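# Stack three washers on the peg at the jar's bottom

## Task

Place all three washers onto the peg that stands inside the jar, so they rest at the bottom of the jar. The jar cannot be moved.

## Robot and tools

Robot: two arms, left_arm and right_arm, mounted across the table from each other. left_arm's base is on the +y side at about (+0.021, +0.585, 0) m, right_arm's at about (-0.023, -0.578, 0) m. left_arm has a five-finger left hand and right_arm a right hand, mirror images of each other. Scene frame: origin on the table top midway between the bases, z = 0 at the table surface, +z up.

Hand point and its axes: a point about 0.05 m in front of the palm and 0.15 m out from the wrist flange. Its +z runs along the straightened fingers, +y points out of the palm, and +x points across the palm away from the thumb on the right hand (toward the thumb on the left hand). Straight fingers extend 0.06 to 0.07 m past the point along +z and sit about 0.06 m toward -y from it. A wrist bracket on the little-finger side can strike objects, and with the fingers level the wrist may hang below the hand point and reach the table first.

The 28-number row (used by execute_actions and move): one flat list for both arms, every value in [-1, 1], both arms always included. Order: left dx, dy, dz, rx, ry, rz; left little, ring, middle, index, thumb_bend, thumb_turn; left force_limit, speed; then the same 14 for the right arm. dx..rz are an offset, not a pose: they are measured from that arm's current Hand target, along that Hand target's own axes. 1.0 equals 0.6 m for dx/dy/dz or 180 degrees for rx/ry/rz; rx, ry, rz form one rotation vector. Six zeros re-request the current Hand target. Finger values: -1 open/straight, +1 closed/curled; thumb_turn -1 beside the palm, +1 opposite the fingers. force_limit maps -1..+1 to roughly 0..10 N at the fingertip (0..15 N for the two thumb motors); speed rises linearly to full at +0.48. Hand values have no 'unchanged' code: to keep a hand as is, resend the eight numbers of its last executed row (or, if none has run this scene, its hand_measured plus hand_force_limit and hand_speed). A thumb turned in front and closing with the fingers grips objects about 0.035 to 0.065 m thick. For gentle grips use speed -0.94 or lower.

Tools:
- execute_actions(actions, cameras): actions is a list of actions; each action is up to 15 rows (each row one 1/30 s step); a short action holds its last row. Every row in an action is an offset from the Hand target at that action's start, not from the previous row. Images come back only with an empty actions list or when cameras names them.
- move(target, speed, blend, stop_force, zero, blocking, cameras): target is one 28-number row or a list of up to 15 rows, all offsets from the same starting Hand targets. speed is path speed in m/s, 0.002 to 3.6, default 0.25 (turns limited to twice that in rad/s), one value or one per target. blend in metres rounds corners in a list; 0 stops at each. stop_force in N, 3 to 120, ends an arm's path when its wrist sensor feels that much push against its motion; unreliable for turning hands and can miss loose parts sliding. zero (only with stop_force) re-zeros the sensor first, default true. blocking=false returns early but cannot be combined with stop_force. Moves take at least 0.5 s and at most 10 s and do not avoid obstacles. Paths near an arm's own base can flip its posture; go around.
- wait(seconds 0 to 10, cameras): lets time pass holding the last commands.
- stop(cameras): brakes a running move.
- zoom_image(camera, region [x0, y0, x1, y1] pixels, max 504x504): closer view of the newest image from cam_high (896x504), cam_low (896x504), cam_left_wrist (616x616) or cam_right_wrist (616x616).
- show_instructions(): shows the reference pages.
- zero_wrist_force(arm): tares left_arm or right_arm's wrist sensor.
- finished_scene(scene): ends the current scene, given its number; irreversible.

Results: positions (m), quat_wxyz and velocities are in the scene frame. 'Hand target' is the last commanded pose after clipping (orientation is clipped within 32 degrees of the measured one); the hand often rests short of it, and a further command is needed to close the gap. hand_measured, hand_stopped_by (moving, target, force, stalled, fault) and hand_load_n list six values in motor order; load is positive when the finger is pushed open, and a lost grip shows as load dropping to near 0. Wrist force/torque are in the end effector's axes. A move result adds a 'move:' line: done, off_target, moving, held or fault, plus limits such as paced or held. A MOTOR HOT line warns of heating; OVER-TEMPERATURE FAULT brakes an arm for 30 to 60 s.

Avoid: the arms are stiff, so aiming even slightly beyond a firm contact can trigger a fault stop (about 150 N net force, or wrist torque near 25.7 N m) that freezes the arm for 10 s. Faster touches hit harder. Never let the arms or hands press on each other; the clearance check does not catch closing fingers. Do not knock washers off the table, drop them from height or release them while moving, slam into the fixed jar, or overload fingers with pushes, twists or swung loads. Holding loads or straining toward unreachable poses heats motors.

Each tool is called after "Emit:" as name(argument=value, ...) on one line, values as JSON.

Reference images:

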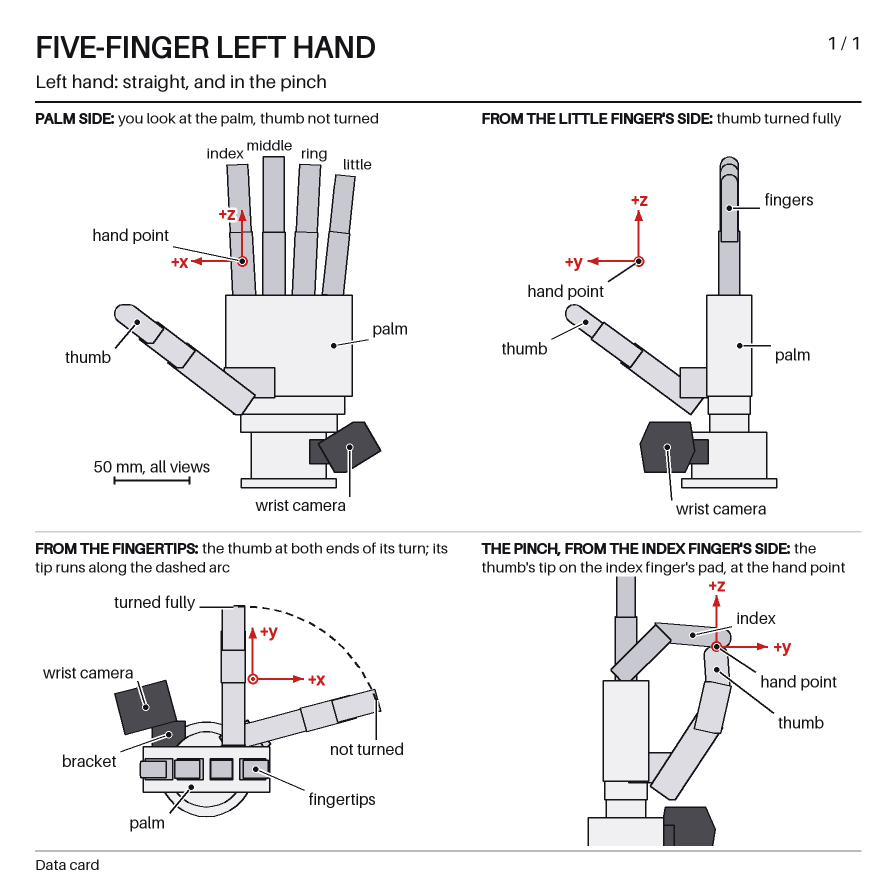

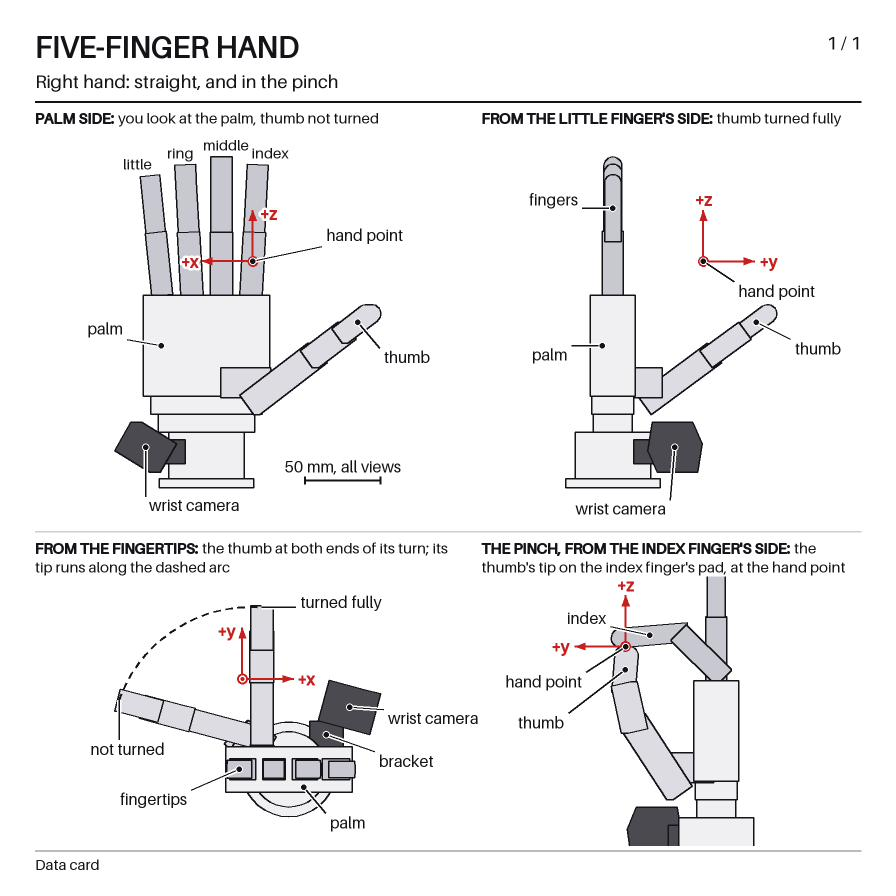

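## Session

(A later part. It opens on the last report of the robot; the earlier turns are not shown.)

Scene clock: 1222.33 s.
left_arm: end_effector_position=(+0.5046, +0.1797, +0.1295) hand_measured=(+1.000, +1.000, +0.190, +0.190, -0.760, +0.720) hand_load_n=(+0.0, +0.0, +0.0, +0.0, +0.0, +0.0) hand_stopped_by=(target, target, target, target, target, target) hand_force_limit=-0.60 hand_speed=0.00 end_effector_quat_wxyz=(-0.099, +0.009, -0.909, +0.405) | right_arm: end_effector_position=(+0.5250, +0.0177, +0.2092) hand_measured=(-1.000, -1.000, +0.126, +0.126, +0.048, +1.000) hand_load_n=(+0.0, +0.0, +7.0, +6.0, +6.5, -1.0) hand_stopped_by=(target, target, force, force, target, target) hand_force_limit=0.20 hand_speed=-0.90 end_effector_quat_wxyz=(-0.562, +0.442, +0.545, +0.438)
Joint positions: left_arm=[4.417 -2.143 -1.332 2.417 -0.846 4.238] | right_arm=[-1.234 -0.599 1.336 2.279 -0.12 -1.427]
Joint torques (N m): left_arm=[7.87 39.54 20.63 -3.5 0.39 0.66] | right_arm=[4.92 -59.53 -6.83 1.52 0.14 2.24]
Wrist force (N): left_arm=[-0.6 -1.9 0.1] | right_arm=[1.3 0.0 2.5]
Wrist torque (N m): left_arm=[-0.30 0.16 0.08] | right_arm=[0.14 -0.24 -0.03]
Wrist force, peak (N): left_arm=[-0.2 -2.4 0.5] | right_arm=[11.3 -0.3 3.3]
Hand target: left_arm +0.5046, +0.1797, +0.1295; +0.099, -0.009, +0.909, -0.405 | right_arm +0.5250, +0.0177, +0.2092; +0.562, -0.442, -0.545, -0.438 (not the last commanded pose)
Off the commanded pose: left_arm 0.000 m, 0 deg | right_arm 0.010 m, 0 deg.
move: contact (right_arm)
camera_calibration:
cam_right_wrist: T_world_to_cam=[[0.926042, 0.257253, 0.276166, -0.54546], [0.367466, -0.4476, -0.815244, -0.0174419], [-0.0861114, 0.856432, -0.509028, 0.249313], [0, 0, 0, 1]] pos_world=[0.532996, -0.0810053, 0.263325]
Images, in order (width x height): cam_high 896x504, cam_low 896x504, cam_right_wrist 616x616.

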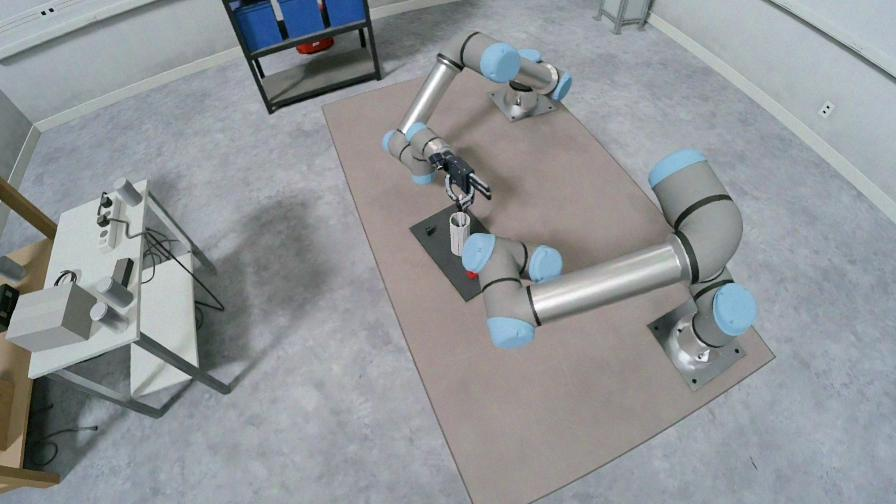

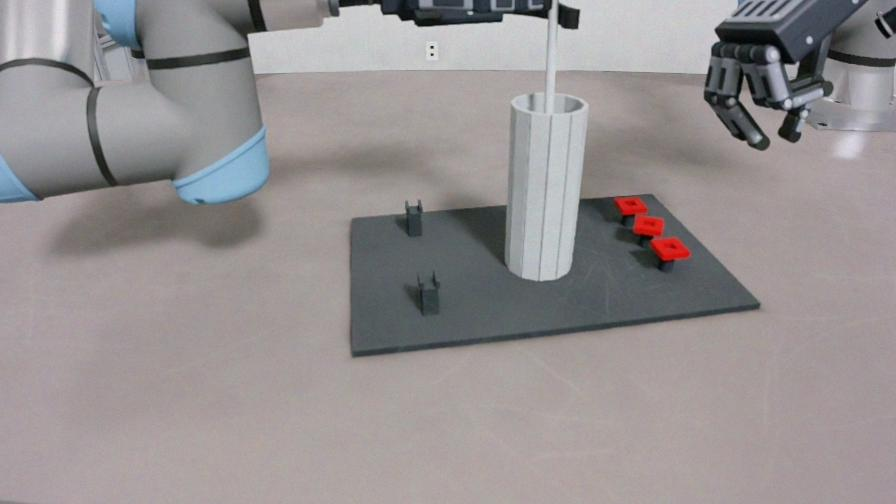

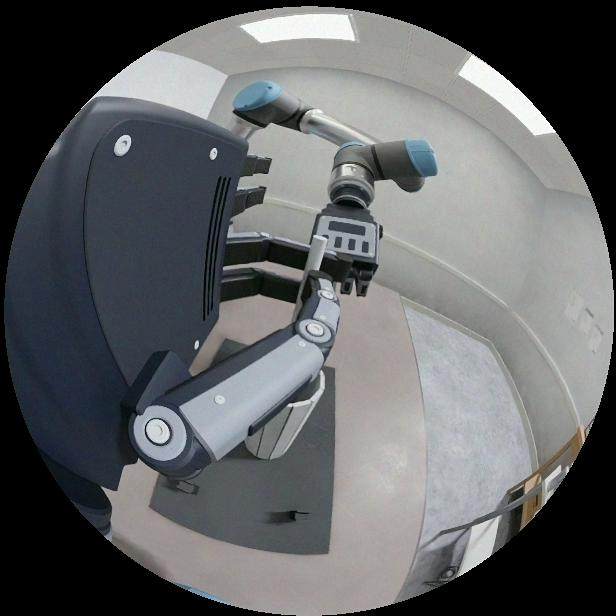

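Emit:
wait(seconds=0, cameras=["all"])

Scene clock: 1263.63 s.
left_arm: end_effector_position=(+0.5046, +0.1797, +0.1295) hand_measured=(+1.000, +1.000, +0.190, +0.190, -0.760, +0.720) hand_load_n=(+0.0, +0.0, +0.0, +0.0, +0.5, +0.0) hand_stopped_by=(target, target, target, target, target, target) hand_force_limit=-0.60 hand_speed=0.00 end_effector_quat_wxyz=(-0.099, +0.009, -0.909, +0.405) | right_arm: end_effector_position=(+0.5250, +0.0177, +0.2092) hand_measured=(-1.000, -1.000, +0.126, +0.126, +0.048, +1.000) hand_load_n=(+0.0, +0.0, +6.5, +6.0, +6.5, -1.0) hand_stopped_by=(target, target, force, force, target, target) hand_force_limit=0.20 hand_speed=-0.90 end_effector_quat_wxyz=(-0.562, +0.442, +0.545, +0.438)
Joint positions: left_arm=[4.417 -2.143 -1.332 2.417 -0.846 4.238] | right_arm=[-1.234 -0.599 1.336 2.279 -0.12 -1.427]
Joint torques (N m): left_arm=[8.45 39.42 20.41 -3.42 0.34 0.69] | right_arm=[3.98 -59.69 -7.15 1.08 0.38 2.21]
Wrist force (N): left_arm=[-0.1 -2.1 0.2] | right_arm=[1.8 0.0 3.1]
Wrist torque (N m): left_arm=[-0.34 0.07 0.12] | right_arm=[0.12 -0.32 0.00]
Wrist force, peak (N): left_arm=[-0.2 -2.4 0.5] | right_arm=[1.8 0.0 3.1]
Hand target: left_arm +0.5046, +0.1797, +0.1295; +0.099, -0.009, +0.909, -0.405 | right_arm +0.5250, +0.0177, +0.2092; +0.562, -0.442, -0.545, -0.438 (not the last commanded pose)
Off the commanded pose: left_arm 0.000 m, 0 deg | right_arm 0.010 m, 0 deg.
camera_calibration:
cam_left_wrist: T_world_to_cam=[[-0.296365, -0.656728, 0.693452, 0.173745], [-0.883597, 0.464136, 0.0619282, 0.351322], [-0.362526, -0.594379, -0.717836, 0.497284], [0, 0, 0, 1]] pos_world=[0.542197, 0.246617, 0.214727]
cam_right_wrist: T_world_to_cam=[[0.926034, 0.257331, 0.276118, -0.545436], [0.367462, -0.447569, -0.815263, -0.0174321], [-0.0862107, 0.856424, -0.509024, 0.249364], [0, 0, 0, 1]] pos_world=[0.532996, -0.0810053, 0.263325]

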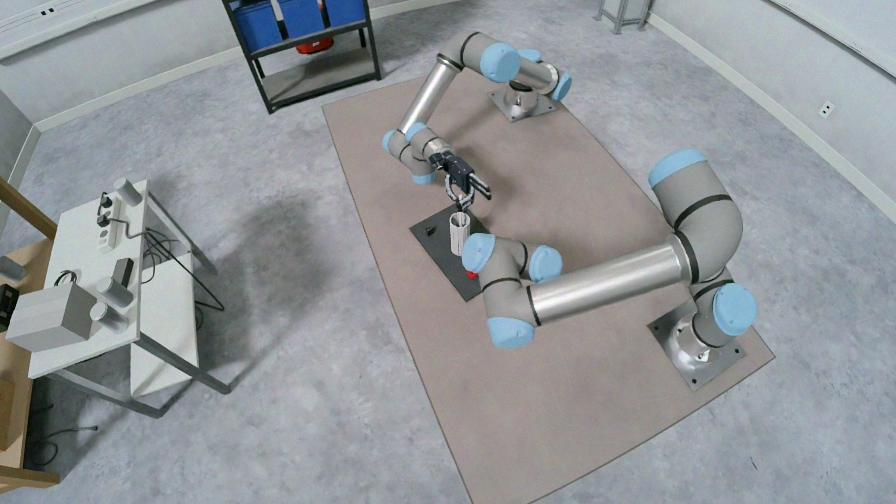

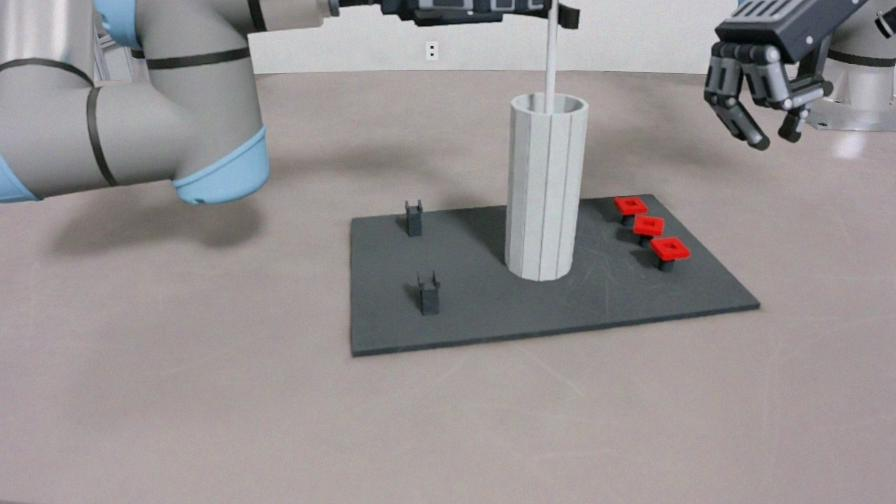

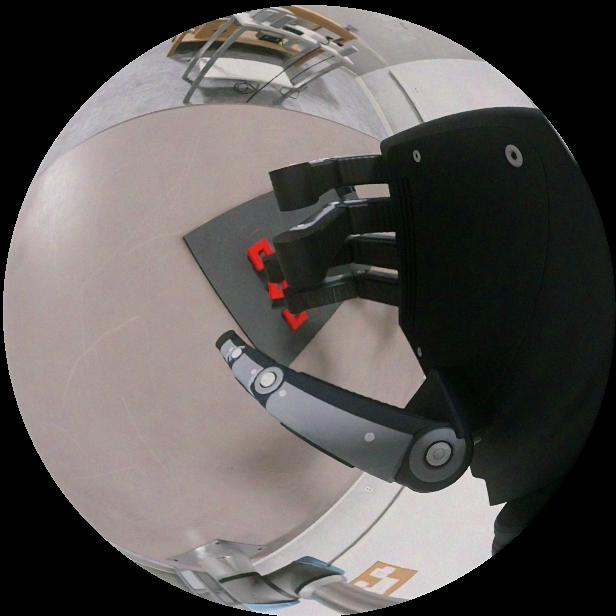

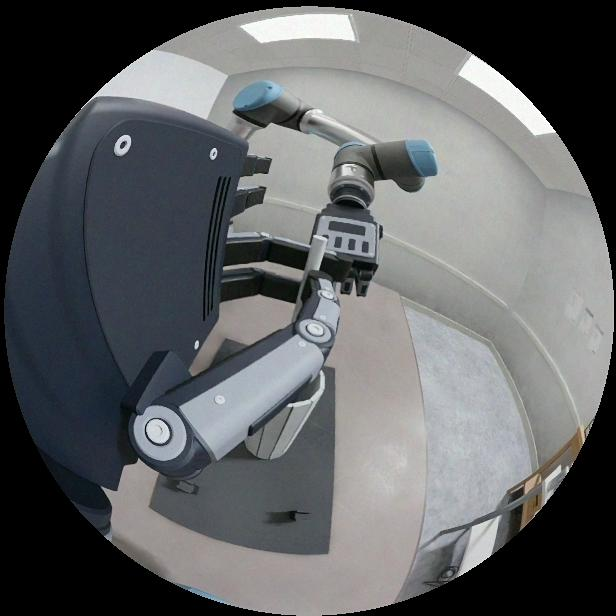

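Emit:
zoom_image(camera="cam_low", region=[450, 0, 650, 140])

Emit:
zoom_image(camera="cam_right_wrist", region=[220, 180, 400, 480])

Emit:
zoom_image(camera="cam_high", region=[420, 160, 510, 270])

Scaled by 2.520.

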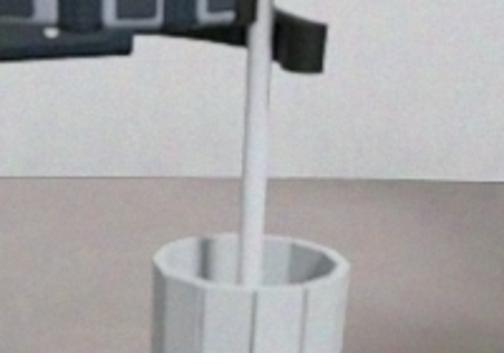

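Scaled by 1.680 from the camera's 616x616 image, which has a finer 880x880 frame.

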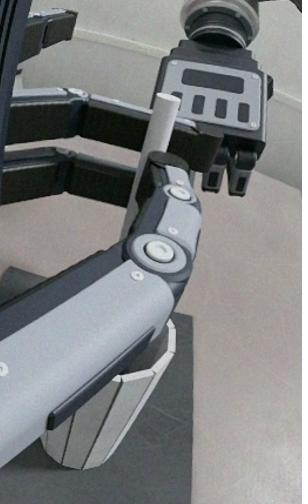

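Scaled by 4.582.

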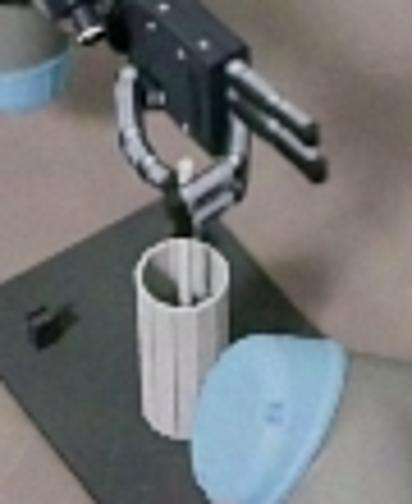

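Emit:
execute_actions(actions=[[[0,0,0,0,0,0,1,1,0.19,0.19,-0.76,0.72,-0.6,0.0,0,0,0,0,0,0,-1,-1,0.61,0.61,0.02,1,0.2,-0.9]]])

Scene clock: 1303.13 s.
left_arm: end_effector_position=(+0.5046, +0.1797, +0.1295) hand_measured=(+1.000, +1.000, +0.190, +0.190, -0.760, +0.720) hand_load_n=(+0.0, +0.0, +0.0, +0.0, -0.5, +0.0) hand_stopped_by=(target, target, target, target, target, target) hand_force_limit=-0.60 hand_speed=0.00 end_effector_quat_wxyz=(-0.099, +0.009, -0.909, +0.405) | right_arm: end_effector_position=(+0.5250, +0.0177, +0.2092) hand_measured=(-1.000, -1.000, +0.126, +0.126, +0.018, +1.000) hand_load_n=(+0.0, +0.0, +4.0, +4.0, +4.0, -1.0) hand_stopped_by=(target, target, force, force, target, target) hand_force_limit=0.20 hand_speed=-0.90 end_effector_quat_wxyz=(-0.562, +0.442, +0.545, +0.438)
Joint positions: left_arm=[4.417 -2.143 -1.332 2.417 -0.846 4.238] | right_arm=[-1.234 -0.599 1.336 2.279 -0.12 -1.427]
Joint torques (N m): left_arm=[8.2 38.2 20.93 -3.5 0.4 0.66] | right_arm=[2.72 -59.83 -7.47 0.67 0.34 2.52]
Wrist force (N): left_arm=[-0.1 -1.7 0.4] | right_arm=[1.6 0.0 2.8]
Wrist torque (N m): left_arm=[-0.29 0.09 0.10] | right_arm=[0.13 -0.29 -0.02]
Wrist force, peak (N): left_arm=[-0.7 -2.1 0.8] | right_arm=[1.7 0.1 3.1]
Hand target: left_arm +0.5046, +0.1797, +0.1295; +0.099, -0.009, +0.909, -0.405 | right_arm +0.5250, +0.0177, +0.2092; +0.562, -0.442, -0.545, -0.438
Off the commanded pose: left_arm 0.000 m, 0 deg | right_arm 0.000 m, 0 deg.
Step readings (end_effector_position of left_arm | right_arm):
0: (+0.5046, +0.1797, +0.1295) | (+0.5250, +0.0177, +0.2092)
1: (+0.5046, +0.1797, +0.1295) | (+0.5250, +0.0177, +0.2092)
2: (+0.5046, +0.1797, +0.1295) | (+0.5250, +0.0177, +0.2092)
4: (+0.5046, +0.1797, +0.1295) | (+0.5250, +0.0177, +0.2092)
8: (+0.5046, +0.1797, +0.1295) | (+0.5250, +0.0177, +0.2092)
15: (+0.5046, +0.1797, +0.1295) | (+0.5250, +0.0177, +0.2092)

Emit:
execute_actions(actions=[[[0,0,0,0,0,0,1,1,0.19,0.19,-0.76,0.72,-0.6,0.0,0,0,0,0,0,0,-1,-1,0.61,0.61,-0.012,1,0.2,-0.9]]])

Emit:
move(target=[0,0,0,0,0,0,1,1,0.19,0.19,-0.76,0.72,-0.6,0.0,-0.01666,0.00032,-0.00025,0,0,0,-1,-1,0.61,0.61,-0.012,1,0.2,-0.9], speed=0.02, stop_force=8, cameras=["cam_low", "cam_right_wrist"])

Scene clock: 1318.13 s.
left_arm: end_effector_position=(+0.5046, +0.1797, +0.1295) hand_measured=(+1.000, +1.000, +0.190, +0.190, -0.760, +0.720) hand_load_n=(+0.5, +0.0, +0.0, +0.0, +0.0, +0.0) hand_stopped_by=(target, target, target, target, target, target) hand_force_limit=-0.60 hand_speed=0.00 end_effector_quat_wxyz=(-0.099, +0.009, -0.909, +0.405) | right_arm: end_effector_position=(+0.5250, +0.0177, +0.2092) hand_measured=(-1.000, -1.000, +0.126, +0.126, -0.012, +1.000) hand_load_n=(+0.0, +0.0, +0.5, +2.0, +1.0, -0.5) hand_stopped_by=(target, target, force, force, target, target) hand_force_limit=0.20 hand_speed=-0.90 end_effector_quat_wxyz=(-0.562, +0.442, +0.545, +0.438)
Joint positions: left_arm=[4.417 -2.143 -1.332 2.417 -0.846 4.238] | right_arm=[-1.234 -0.599 1.336 2.279 -0.12 -1.427]
Joint torques (N m): left_arm=[8.61 38.75 20.53 -3.41 0.33 0.66] | right_arm=[1.6 -59.44 -8.69 -0.63 0.4 2.19]
Wrist force (N): left_arm=[-0.5 -2.0 0.3] | right_arm=[1.9 0.1 2.9]
Wrist torque (N m): left_arm=[-0.33 0.14 0.10] | right_arm=[0.14 -0.28 -0.01]
Wrist force, peak (N): left_arm=[-0.4 -2.3 0.7] | right_arm=[2.0 0.1 3.1]
Hand target: left_arm +0.5046, +0.1797, +0.1295; +0.099, -0.009, +0.909, -0.405 | right_arm +0.5250, +0.0177, +0.2092; +0.562, -0.442, -0.545, -0.438
Off the commanded pose: left_arm 0.000 m, 0 deg | right_arm 0.000 m, 0 deg.
Step readings (end_effector_position of left_arm | right_arm):
0: (+0.5046, +0.1797, +0.1295) | (+0.5250, +0.0177, +0.2092)
1: (+0.5046, +0.1797, +0.1295) | (+0.5250, +0.0177, +0.2092)
2: (+0.5046, +0.1797, +0.1295) | (+0.5250, +0.0177, +0.2092)
4: (+0.5046, +0.1797, +0.1295) | (+0.5250, +0.0177, +0.2092)
8: (+0.5046, +0.1797, +0.1295) | (+0.5250, +0.0177, +0.2092)
15: (+0.5046, +0.1797, +0.1295) | (+0.5250, +0.0177, +0.2092)

Scene clock: 1319.67 s.
left_arm: end_effector_position=(+0.5046, +0.1797, +0.1295) hand_measured=(+1.000, +1.000, +0.190, +0.190, -0.760, +0.720) hand_load_n=(+0.0, +0.0, +0.0, +0.0, +0.0, +0.0) hand_stopped_by=(target, target, target, target, target, target) hand_force_limit=-0.60 hand_speed=0.00 end_effector_quat_wxyz=(-0.099, +0.009, -0.909, +0.405) | right_arm: end_effector_position=(+0.5250, +0.0177, +0.1992) hand_measured=(-1.000, -1.000, +0.126, +0.126, -0.012, +1.000) hand_load_n=(+0.0, +0.0, +0.0, +0.0, +0.0, +0.0) hand_stopped_by=(target, target, force, force, target, target) hand_force_limit=0.20 hand_speed=-0.90 end_effector_quat_wxyz=(-0.562, +0.442, +0.545, +0.438)
Joint positions: left_arm=[4.417 -2.143 -1.332 2.417 -0.846 4.238] | right_arm=[-1.234 -0.582 1.334 2.264 -0.12 -1.427]
Joint torques (N m): left_arm=[8.38 38.58 20.82 -3.36 0.35 0.62] | right_arm=[2.28 -60.26 -23.04 0.53 0.28 2.39]
Wrist force (N): left_arm=[-0.1 -1.9 0.3] | right_arm=[2.0 0.1 3.0]
Wrist torque (N m): left_arm=[-0.30 0.09 0.12] | right_arm=[0.13 -0.25 -0.04]
Wrist force, peak (N): left_arm=[-0.5 -2.3 0.5] | right_arm=[3.8 0.1 2.9]
Hand target: left_arm +0.5046, +0.1797, +0.1295; +0.099, -0.009, +0.909, -0.405 | right_arm +0.5250, +0.0177, +0.1992; +0.562, -0.442, -0.545, -0.438
Off the commanded pose: left_arm 0.000 m, 0 deg | right_arm 0.000 m, 0 deg.
move: done
camera_calibration:
cam_right_wrist: T_world_to_cam=[[0.926034, 0.257331, 0.276118, -0.542675], [0.367462, -0.447569, -0.815263, -0.0255848], [-0.0862107, 0.856424, -0.509024, 0.244273], [0, 0, 0, 1]] pos_world=[0.532996, -0.0810053, 0.253325]
Images, in order (width x height): cam_low 896x504, cam_right_wrist 616x616.

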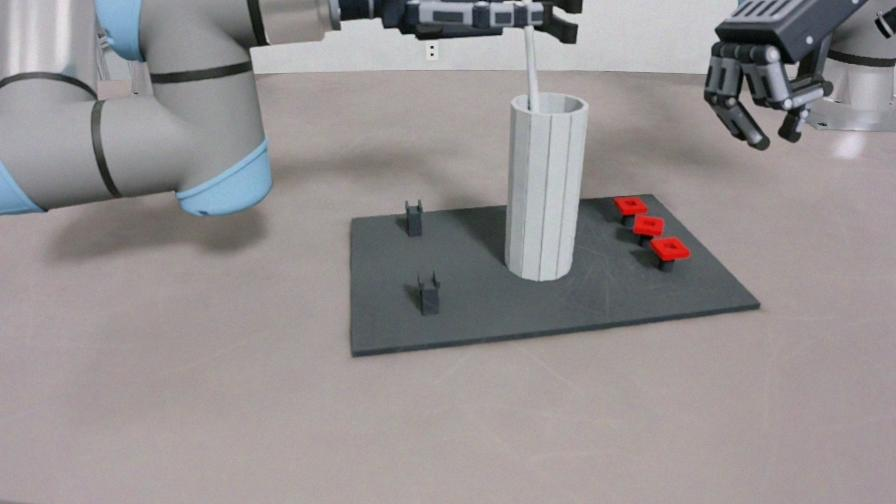

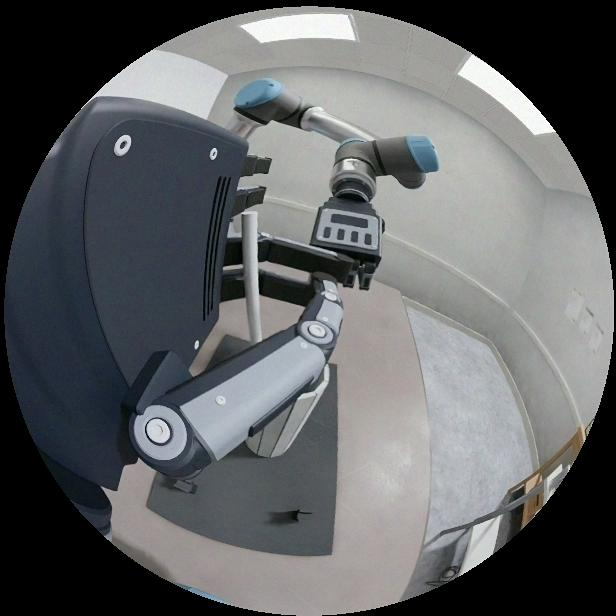

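Emit:
zoom_image(camera="cam_low", region=[450, 0, 650, 140])

Emit:
zoom_image(camera="cam_right_wrist", region=[220, 180, 400, 400])

Emit:
wait(seconds=0, cameras=["cam_high"])

Emit:
zoom_image(camera="cam_high", region=[420, 160, 510, 270])

Scaled by 2.520.

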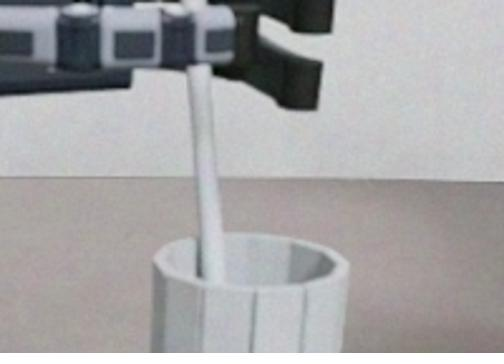

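Scaled by 2.291 from the camera's 616x616 image, which has a finer 880x880 frame.

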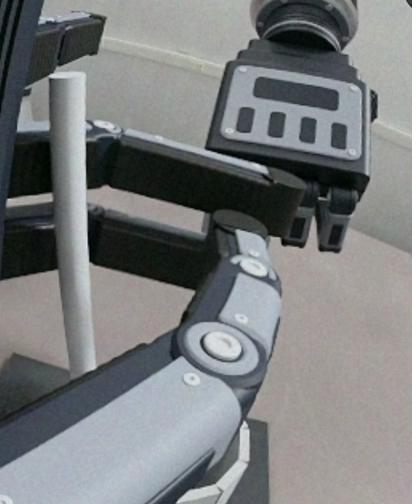

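Scene clock: 1339.00 s.
left_arm: end_effector_position=(+0.5046, +0.1797, +0.1295) hand_measured=(+1.000, +1.000, +0.190, +0.190, -0.760, +0.720) hand_load_n=(+0.0, +0.0, +0.0, +0.0, +0.0, +0.5) hand_stopped_by=(target, target, target, target, target, target) hand_force_limit=-0.60 hand_speed=0.00 end_effector_quat_wxyz=(-0.099, +0.009, -0.909, +0.405) | right_arm: end_effector_position=(+0.5250, +0.0177, +0.1992) hand_measured=(-1.000, -1.000, +0.126, +0.126, -0.012, +1.000) hand_load_n=(+0.0, -0.5, +0.0, +0.0, +0.0, +0.5) hand_stopped_by=(target, target, force, force, target, target) hand_force_limit=0.20 hand_speed=-0.90 end_effector_quat_wxyz=(-0.562, +0.442, +0.545, +0.438)
Joint positions: left_arm=[4.417 -2.143 -1.332 2.417 -0.846 4.238] | right_arm=[-1.234 -0.582 1.334 2.264 -0.12 -1.427]
Joint torques (N m): left_arm=[8.01 38.9 20.77 -3.39 0.37 0.66] | right_arm=[0.81 -59.51 -20.38 0.74 0.43 1.32]
Wrist force (N): left_arm=[-0.5 -1.9 0.3] | right_arm=[1.9 -0.1 2.6]
Wrist torque (N m): left_arm=[-0.31 0.15 0.09] | right_arm=[0.13 -0.23 -0.06]
Wrist force, peak (N): left_arm=[-0.3 -2.3 0.3] | right_arm=[2.5 0.1 3.2]
Hand target: left_arm +0.5046, +0.1797, +0.1295; +0.099, -0.009, +0.909, -0.405 | right_arm +0.5250, +0.0177, +0.1992; +0.562, -0.442, -0.545, -0.438
Off the commanded pose: left_arm 0.000 m, 0 deg | right_arm 0.000 m, 0 deg.
Images, in order (width x height): cam_high 896x504.

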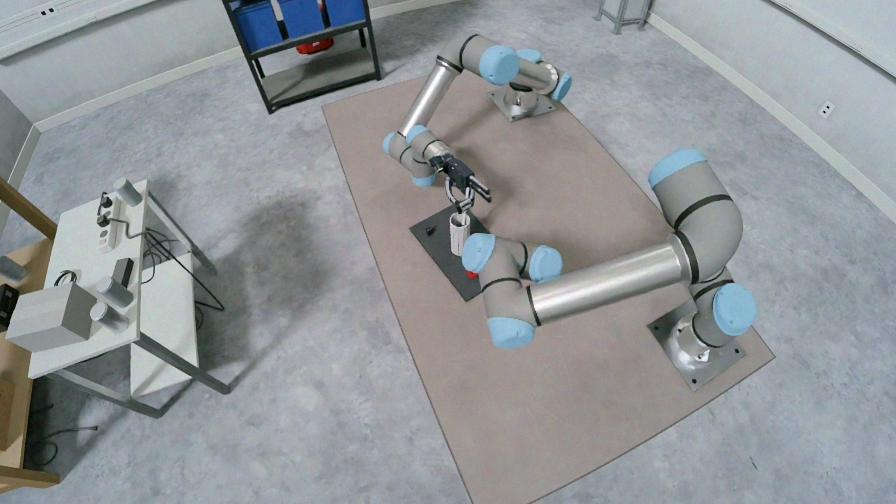

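Scaled by 4.582.

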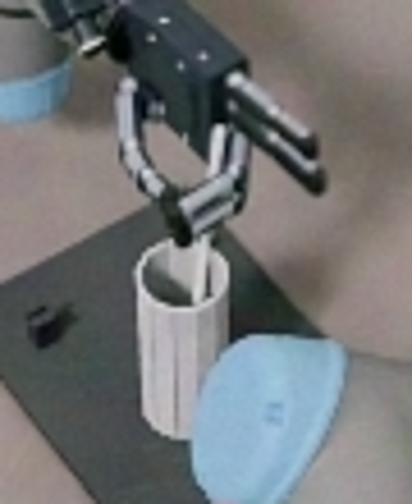

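Emit:
execute_actions(actions=[[[0,0,0,0,0,0,1,1,0.19,0.19,-0.76,0.72,-0.6,0.0,0,0,0,0,0,0,-1,-1,0.61,0.61,-0.15,1,0.2,-0.8]]])

Emit:
move(target=[[0,0,0,0,0,0,1,1,0.19,0.19,-0.76,0.72,-0.6,0.0,-0.04033,0.00077,-0.0006,0,0,0,-1,-1,0.61,0.61,-0.15,1,0.2,-0.8],[0,0,0,0,0,0,1,1,0.19,0.19,-0.76,0.72,-0.6,0.0,-0.04033,-0.0476,-0.0223,0,0,0,-1,-1,0.61,0.61,-0.15,1,0.2,-0.8]], speed=0.02, stop_force=4, cameras=["cam_low", "cam_right_wrist", "cam_high"])

Emit:
zoom_image(camera="cam_right_wrist", region=[220, 180, 400, 400])

Emit:
zoom_image(camera="cam_low", region=[450, 0, 650, 140])

Scene clock: 1466.37 s.
left_arm: end_effector_position=(+0.5046, +0.1797, +0.1295) hand_measured=(+1.000, +1.000, +0.190, +0.190, -0.760, +0.720) hand_load_n=(+0.5, +0.0, +0.0, +0.0, +0.0, +0.0) hand_stopped_by=(target, target, target, target, target, target) hand_force_limit=-0.60 hand_speed=0.00 end_effector_quat_wxyz=(-0.099, +0.009, -0.909, +0.405) | right_arm: end_effector_position=(+0.5250, +0.0177, +0.1992) hand_measured=(-1.000, -1.000, +0.126, +0.126, -0.150, +1.000) hand_load_n=(+0.0, +0.0, +0.0, +0.0, +0.0, +0.0) hand_stopped_by=(target, target, force, force, target, target) hand_force_limit=0.20 hand_speed=-0.80 end_effector_quat_wxyz=(-0.562, +0.442, +0.545, +0.438)
Joint positions: left_arm=[4.417 -2.143 -1.332 2.417 -0.846 4.238] | right_arm=[-1.234 -0.582 1.334 2.264 -0.12 -1.427]
Joint torques (N m): left_arm=[8.08 39.13 20.54 -3.44 0.57 0.66] | right_arm=[-0.18 -60.85 -17.89 0.73 0.5 0.05]
Wrist force (N): left_arm=[-0.4 -2.2 0.5] | right_arm=[2.1 0.3 2.8]
Wrist torque (N m): left_arm=[-0.37 0.13 0.10] | right_arm=[0.17 -0.28 -0.03]
Wrist force, peak (N): left_arm=[-0.3 -2.3 0.3] | right_arm=[2.3 0.1 3.2]
Hand target: left_arm +0.5046, +0.1797, +0.1295; +0.099, -0.009, +0.909, -0.405 | right_arm +0.5250, +0.0177, +0.1992; +0.562, -0.442, -0.545, -0.438
Off the commanded pose: left_arm 0.000 m, 0 deg | right_arm 0.000 m, 0 deg.
Step readings (end_effector_position of left_arm | right_arm):
0: (+0.5046, +0.1797, +0.1295) | (+0.5250, +0.0177, +0.1992)
1: (+0.5046, +0.1797, +0.1295) | (+0.5250, +0.0177, +0.1992)
2: (+0.5046, +0.1797, +0.1295) | (+0.5250, +0.0177, +0.1992)
4: (+0.5046, +0.1797, +0.1295) | (+0.5250, +0.0177, +0.1992)
8: (+0.5046, +0.1797, +0.1295) | (+0.5250, +0.0177, +0.1992)
15: (+0.5046, +0.1797, +0.1295) | (+0.5250, +0.0177, +0.1992)

Scene clock: 1470.30 s.
left_arm: end_effector_position=(+0.5046, +0.1797, +0.1295) hand_measured=(+1.000, +1.000, +0.190, +0.190, -0.760, +0.720) hand_load_n=(+0.0, +0.0, +0.0, +0.0, +0.0, +0.0) hand_stopped_by=(target, target, target, target, target, target) hand_force_limit=-0.60 hand_speed=0.00 end_effector_quat_wxyz=(-0.099, +0.009, -0.909, +0.405) | right_arm: end_effector_position=(+0.4997, -0.0015, +0.1753) hand_measured=(-1.000, -1.000, +0.126, +0.126, -0.150, +1.000) hand_load_n=(+0.0, +0.0, +0.0, +0.0, +0.0, +0.0) hand_stopped_by=(target, target, force, force, target, target) hand_force_limit=0.20 hand_speed=-0.80 end_effector_quat_wxyz=(-0.562, +0.442, +0.545, +0.438)
Joint positions: left_arm=[4.417 -2.143 -1.332 2.417 -0.846 4.238] | right_arm=[-1.249 -0.593 1.444 2.145 -0.104 -1.408]
Joint torques (N m): left_arm=[8.26 39.25 21.07 -3.46 0.61 0.65] | right_arm=[5.43 -42.98 -20.8 1.46 -1.13 2.27]
Wrist force (N): left_arm=[-0.8 -2.0 0.1] | right_arm=[2.3 -0.1 2.6]
Wrist torque (N m): left_arm=[-0.32 0.18 0.08] | right_arm=[0.12 -0.27 -0.12]
Wrist force, peak (N): left_arm=[-0.4 -2.3 0.6] | right_arm=[2.5 0.1 3.1]
Hand target: left_arm +0.5046, +0.1797, +0.1295; +0.099, -0.009, +0.909, -0.405 | right_arm +0.4997, -0.0015, +0.1753; +0.562, -0.442, -0.545, -0.438
Off the commanded pose: left_arm 0.000 m, 0 deg | right_arm 0.000 m, 0 deg.
move: done
camera_calibration:
cam_right_wrist: T_world_to_cam=[[0.926034, 0.257331, 0.276118, -0.507614], [0.367462, -0.447569, -0.815263, -0.0443293], [-0.0862107, 0.856424, -0.509024, 0.246361], [0, 0, 0, 1]] pos_world=[0.507596, -0.100205, 0.229425]
Images, in order (width x height): cam_high 896x504, cam_low 896x504, cam_right_wrist 616x616.

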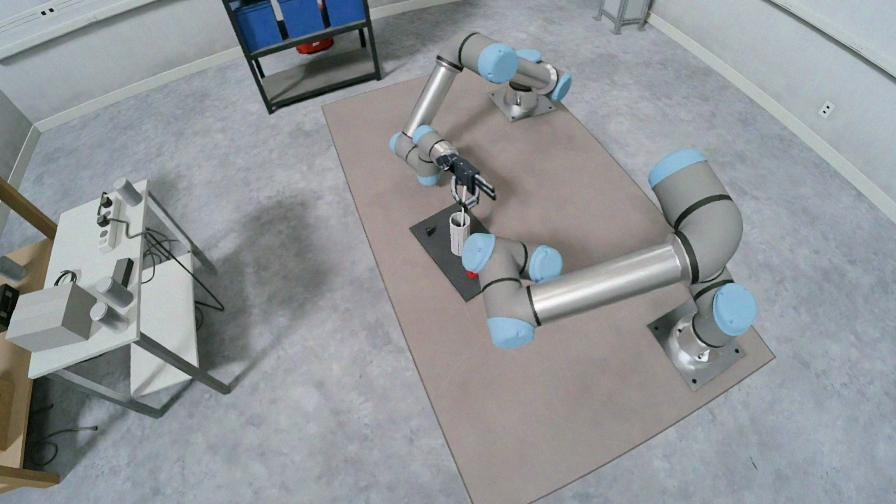

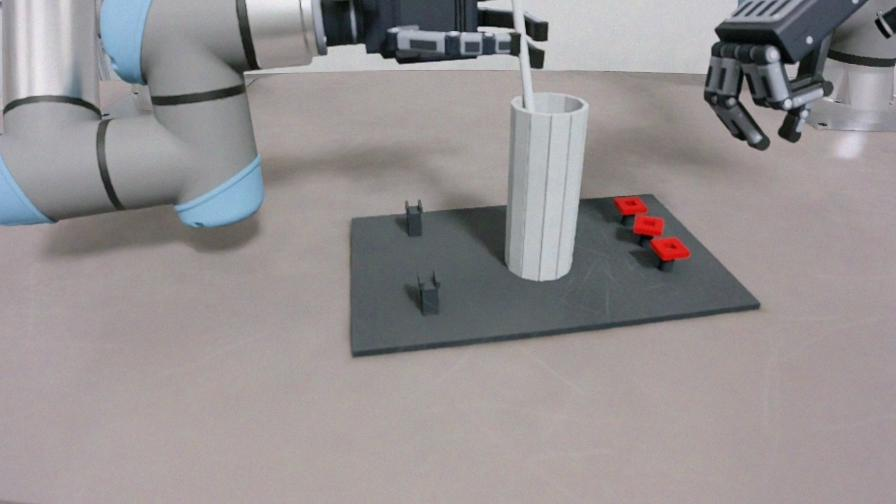

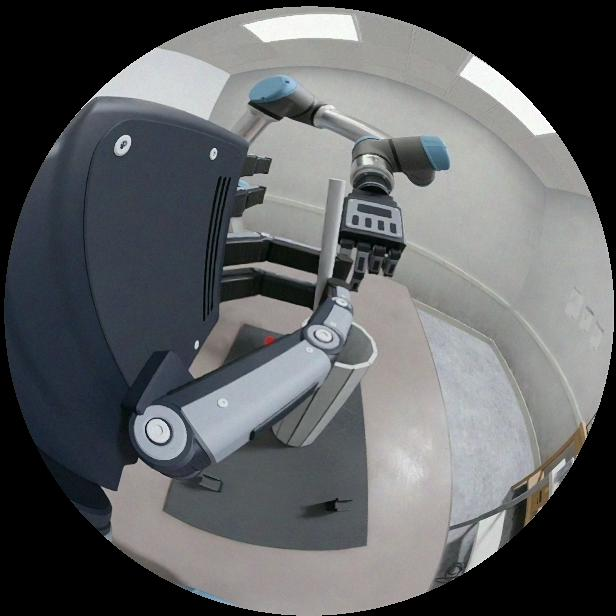

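Scaled by 2.291 from the camera's 616x616 image, which has a finer 880x880 frame.

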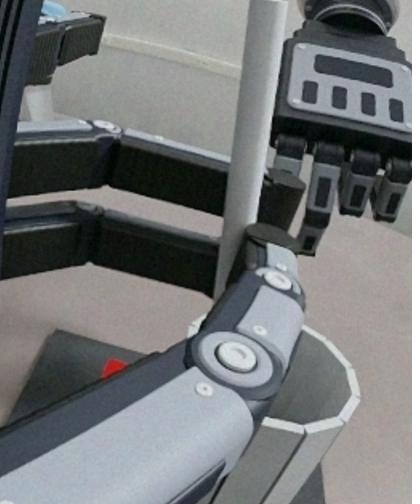

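Scaled by 2.520.

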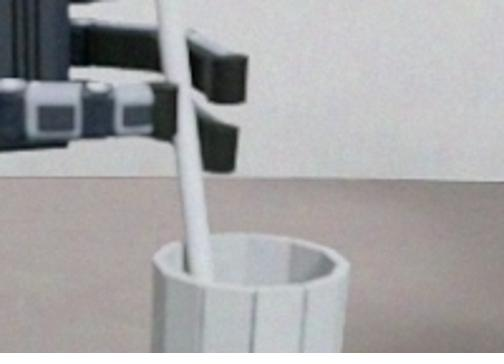

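Emit:
execute_actions(actions=[[[0,0,0,0,0,0,1,1,0.19,0.19,-0.76,0.72,-0.6,0.0,0,0,0,0,0,0,-1,-1,0.61,0.61,0.05,1,-0.6,-0.9]],[[0,0,0,0,0,0,1,1,0.19,0.19,-0.76,0.72,-0.6,0.0,0,0,0,0,0,0,-1,-1,0.61,0.61,0.05,1,-0.6,-0.9]],[[0,0,0,0,0,0,1,1,0.19,0.19,-0.76,0.72,-0.6,0.0,0,0,0,0,0,0,-1,-1,0.61,0.61,0.05,1,-0.6,-0.9]]], cameras=["cam_low", "cam_right_wrist"])

Emit:
zoom_image(camera="cam_right_wrist", region=[220, 180, 400, 400])

Emit:
zoom_image(camera="cam_low", region=[450, 0, 650, 140])

Scene clock: 1497.43 s.
left_arm: end_effector_position=(+0.5046, +0.1797, +0.1295) hand_measured=(+1.000, +1.000, +0.190, +0.190, -0.760, +0.720) hand_load_n=(+0.0, +0.0, +0.0, +0.0, +0.0, +0.0) hand_stopped_by=(target, target, target, target, target, target) hand_force_limit=-0.60 hand_speed=0.00 end_effector_quat_wxyz=(-0.099, +0.009, -0.909, +0.405) | right_arm: end_effector_position=(+0.4997, -0.0015, +0.1753) hand_measured=(-1.000, -1.000, +0.126, +0.126, -0.062, +1.000) hand_load_n=(+0.0, +0.0, +1.5, +2.5, +2.5, +1.0) hand_stopped_by=(target, target, force, force, force, target) hand_force_limit=-0.60 hand_speed=-0.90 end_effector_quat_wxyz=(-0.562, +0.442, +0.545, +0.438)
Joint positions: left_arm=[4.417 -2.143 -1.332 2.417 -0.846 4.238] | right_arm=[-1.249 -0.592 1.444 2.145 -0.104 -1.408]
Joint torques (N m): left_arm=[7.94 38.8 20.61 -3.34 0.59 0.6] | right_arm=[5.5 -45.97 -20.84 1.42 -1.12 1.27]
Wrist force (N): left_arm=[-0.3 -2.1 0.3] | right_arm=[1.7 1.2 3.2]
Wrist torque (N m): left_arm=[-0.35 0.11 0.12] | right_arm=[0.14 -0.24 -0.15]
Wrist force, peak (N): left_arm=[-0.5 -2.3 0.6] | right_arm=[1.6 1.1 3.4]
Hand target: left_arm +0.5046, +0.1797, +0.1295; +0.099, -0.009, +0.909, -0.405 | right_arm +0.4997, -0.0015, +0.1753; +0.562, -0.442, -0.545, -0.438
Off the commanded pose: left_arm 0.000 m, 0 deg | right_arm 0.000 m, 0 deg.
Step readings (end_effector_position of left_arm | right_arm):
0: (+0.5046, +0.1797, +0.1295) | (+0.4997, -0.0015, +0.1753)
1: (+0.5046, +0.1797, +0.1295) | (+0.4997, -0.0015, +0.1753)
2: (+0.5046, +0.1797, +0.1295) | (+0.4997, -0.0015, +0.1753)
4: (+0.5046, +0.1797, +0.1295) | (+0.4997, -0.0015, +0.1753)
8: (+0.5046, +0.1797, +0.1295) | (+0.4997, -0.0015, +0.1753)
15: (+0.5046, +0.1797, +0.1295) | (+0.4997, -0.0015, +0.1753)
16: (+0.5046, +0.1797, +0.1295) | (+0.4997, -0.0015, +0.1753)
17: (+0.5046, +0.1797, +0.1295) | (+0.4997, -0.0015, +0.1753)
19: (+0.5046, +0.1797, +0.1295) | (+0.4997, -0.0015, +0.1753)
23: (+0.5046, +0.1797, +0.1295) | (+0.4997, -0.0015, +0.1753)
30: (+0.5046, +0.1797, +0.1295) | (+0.4997, -0.0015, +0.1753)
31: (+0.5046, +0.1797, +0.1295) | (+0.4997, -0.0015, +0.1753)
32: (+0.5046, +0.1797, +0.1295) | (+0.4997, -0.0015, +0.1753)
34: (+0.5046, +0.1797, +0.1295) | (+0.4997, -0.0015, +0.1753)
38: (+0.5046, +0.1797, +0.1295) | (+0.4997, -0.0015, +0.1753)
45: (+0.5046, +0.1797, +0.1295) | (+0.4997, -0.0015, +0.1753)
camera_calibration:
cam_right_wrist: T_world_to_cam=[[0.926034, 0.257331, 0.276118, -0.507614], [0.367462, -0.447569, -0.815263, -0.0443293], [-0.0862107, 0.856424, -0.509024, 0.246361], [0, 0, 0, 1]] pos_world=[0.507596, -0.100205, 0.229425]
Images, in order (width x height): cam_low 896x504, cam_right_wrist 616x616.

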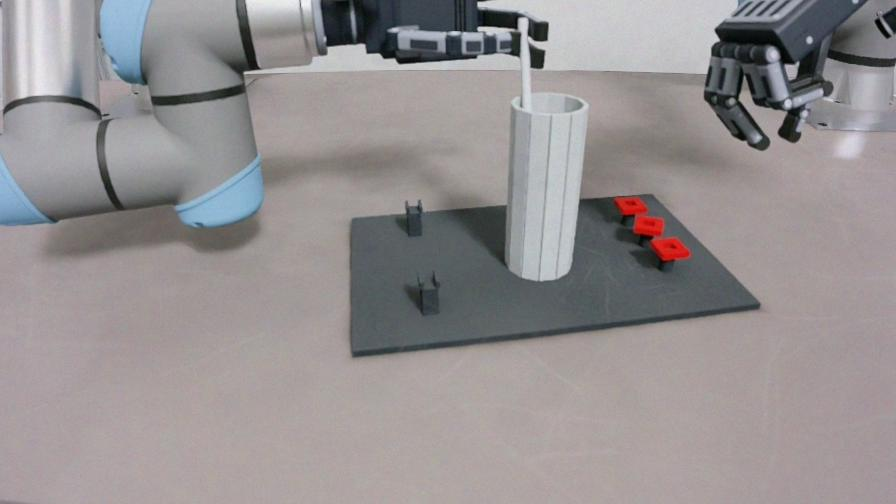

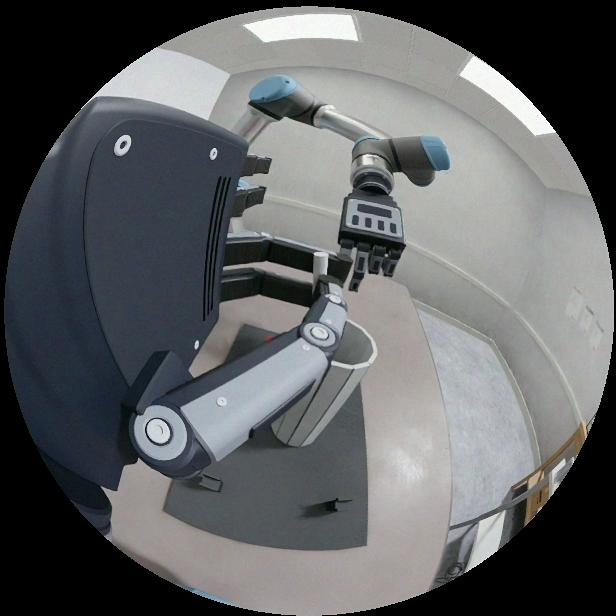

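Scaled by 2.291 from the camera's 616x616 image, which has a finer 880x880 frame.

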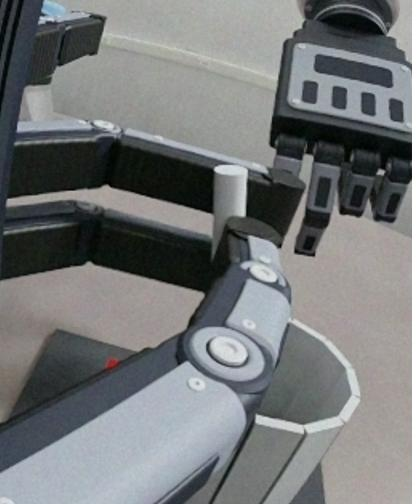

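Scaled by 2.520.

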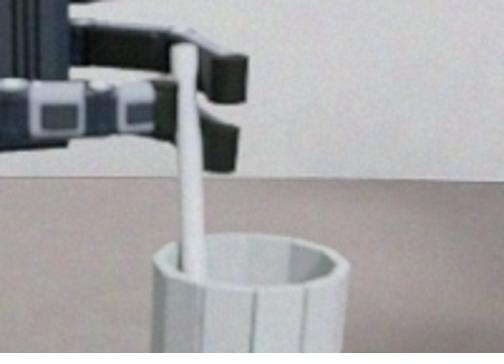

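Emit:
wait(seconds=0, cameras=["cam_high"])

Emit:
zoom_image(camera="cam_high", region=[430, 170, 500, 260])

Scene clock: 1554.20 s.
left_arm: end_effector_position=(+0.5046, +0.1797, +0.1295) hand_measured=(+1.000, +1.000, +0.190, +0.190, -0.760, +0.720) hand_load_n=(+0.0, +0.0, +0.0, +0.0, +0.0, +0.0) hand_stopped_by=(target, target, target, target, target, target) hand_force_limit=-0.60 hand_speed=0.00 end_effector_quat_wxyz=(-0.099, +0.009, -0.909, +0.405) | right_arm: end_effector_position=(+0.4997, -0.0015, +0.1753) hand_measured=(-1.000, -1.000, +0.126, +0.126, -0.062, +1.000) hand_load_n=(+0.0, +0.0, +1.5, +2.5, +3.0, +1.5) hand_stopped_by=(target, target, force, force, force, target) hand_force_limit=-0.60 hand_speed=-0.90 end_effector_quat_wxyz=(-0.562, +0.442, +0.545, +0.438)
Joint positions: left_arm=[4.417 -2.143 -1.332 2.417 -0.846 4.238] | right_arm=[-1.249 -0.592 1.444 2.145 -0.104 -1.408]
Joint torques (N m): left_arm=[8.59 39.37 20.54 -3.4 0.57 0.53] | right_arm=[5.97 -52.64 -17.49 1.14 -0.98 0.68]
Wrist force (N): left_arm=[-0.3 -1.9 0.5] | right_arm=[1.7 0.9 3.1]
Wrist torque (N m): left_arm=[-0.33 0.12 0.10] | right_arm=[0.11 -0.24 -0.16]
Wrist force, peak (N): left_arm=[-0.8 -2.1 0.2] | right_arm=[1.8 1.0 3.4]
Hand target: left_arm +0.5046, +0.1797, +0.1295; +0.099, -0.009, +0.909, -0.405 | right_arm +0.4997, -0.0015, +0.1753; +0.562, -0.442, -0.545, -0.438
Off the commanded pose: left_arm 0.000 m, 0 deg | right_arm 0.000 m, 0 deg.
Images, in order (width x height): cam_high 896x504.

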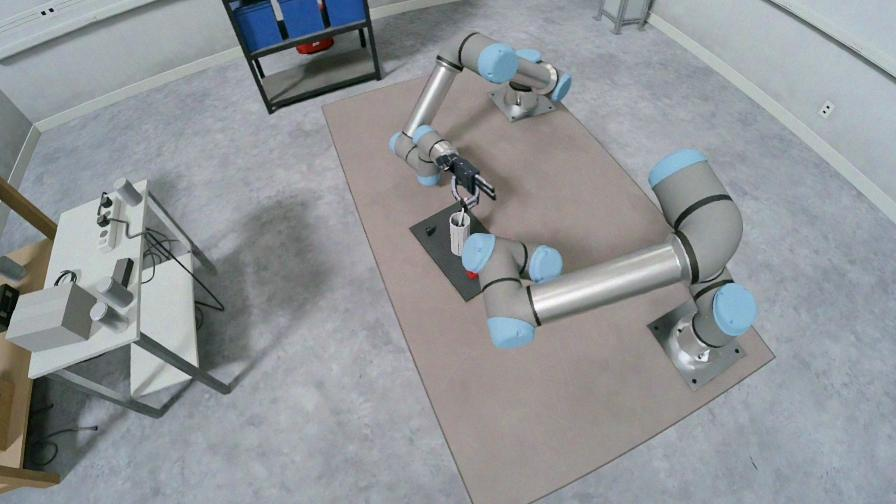

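Scaled by 5.600.

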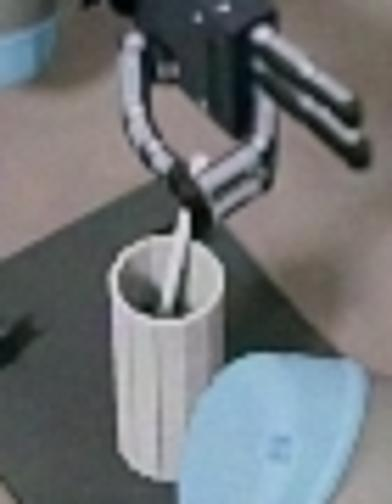

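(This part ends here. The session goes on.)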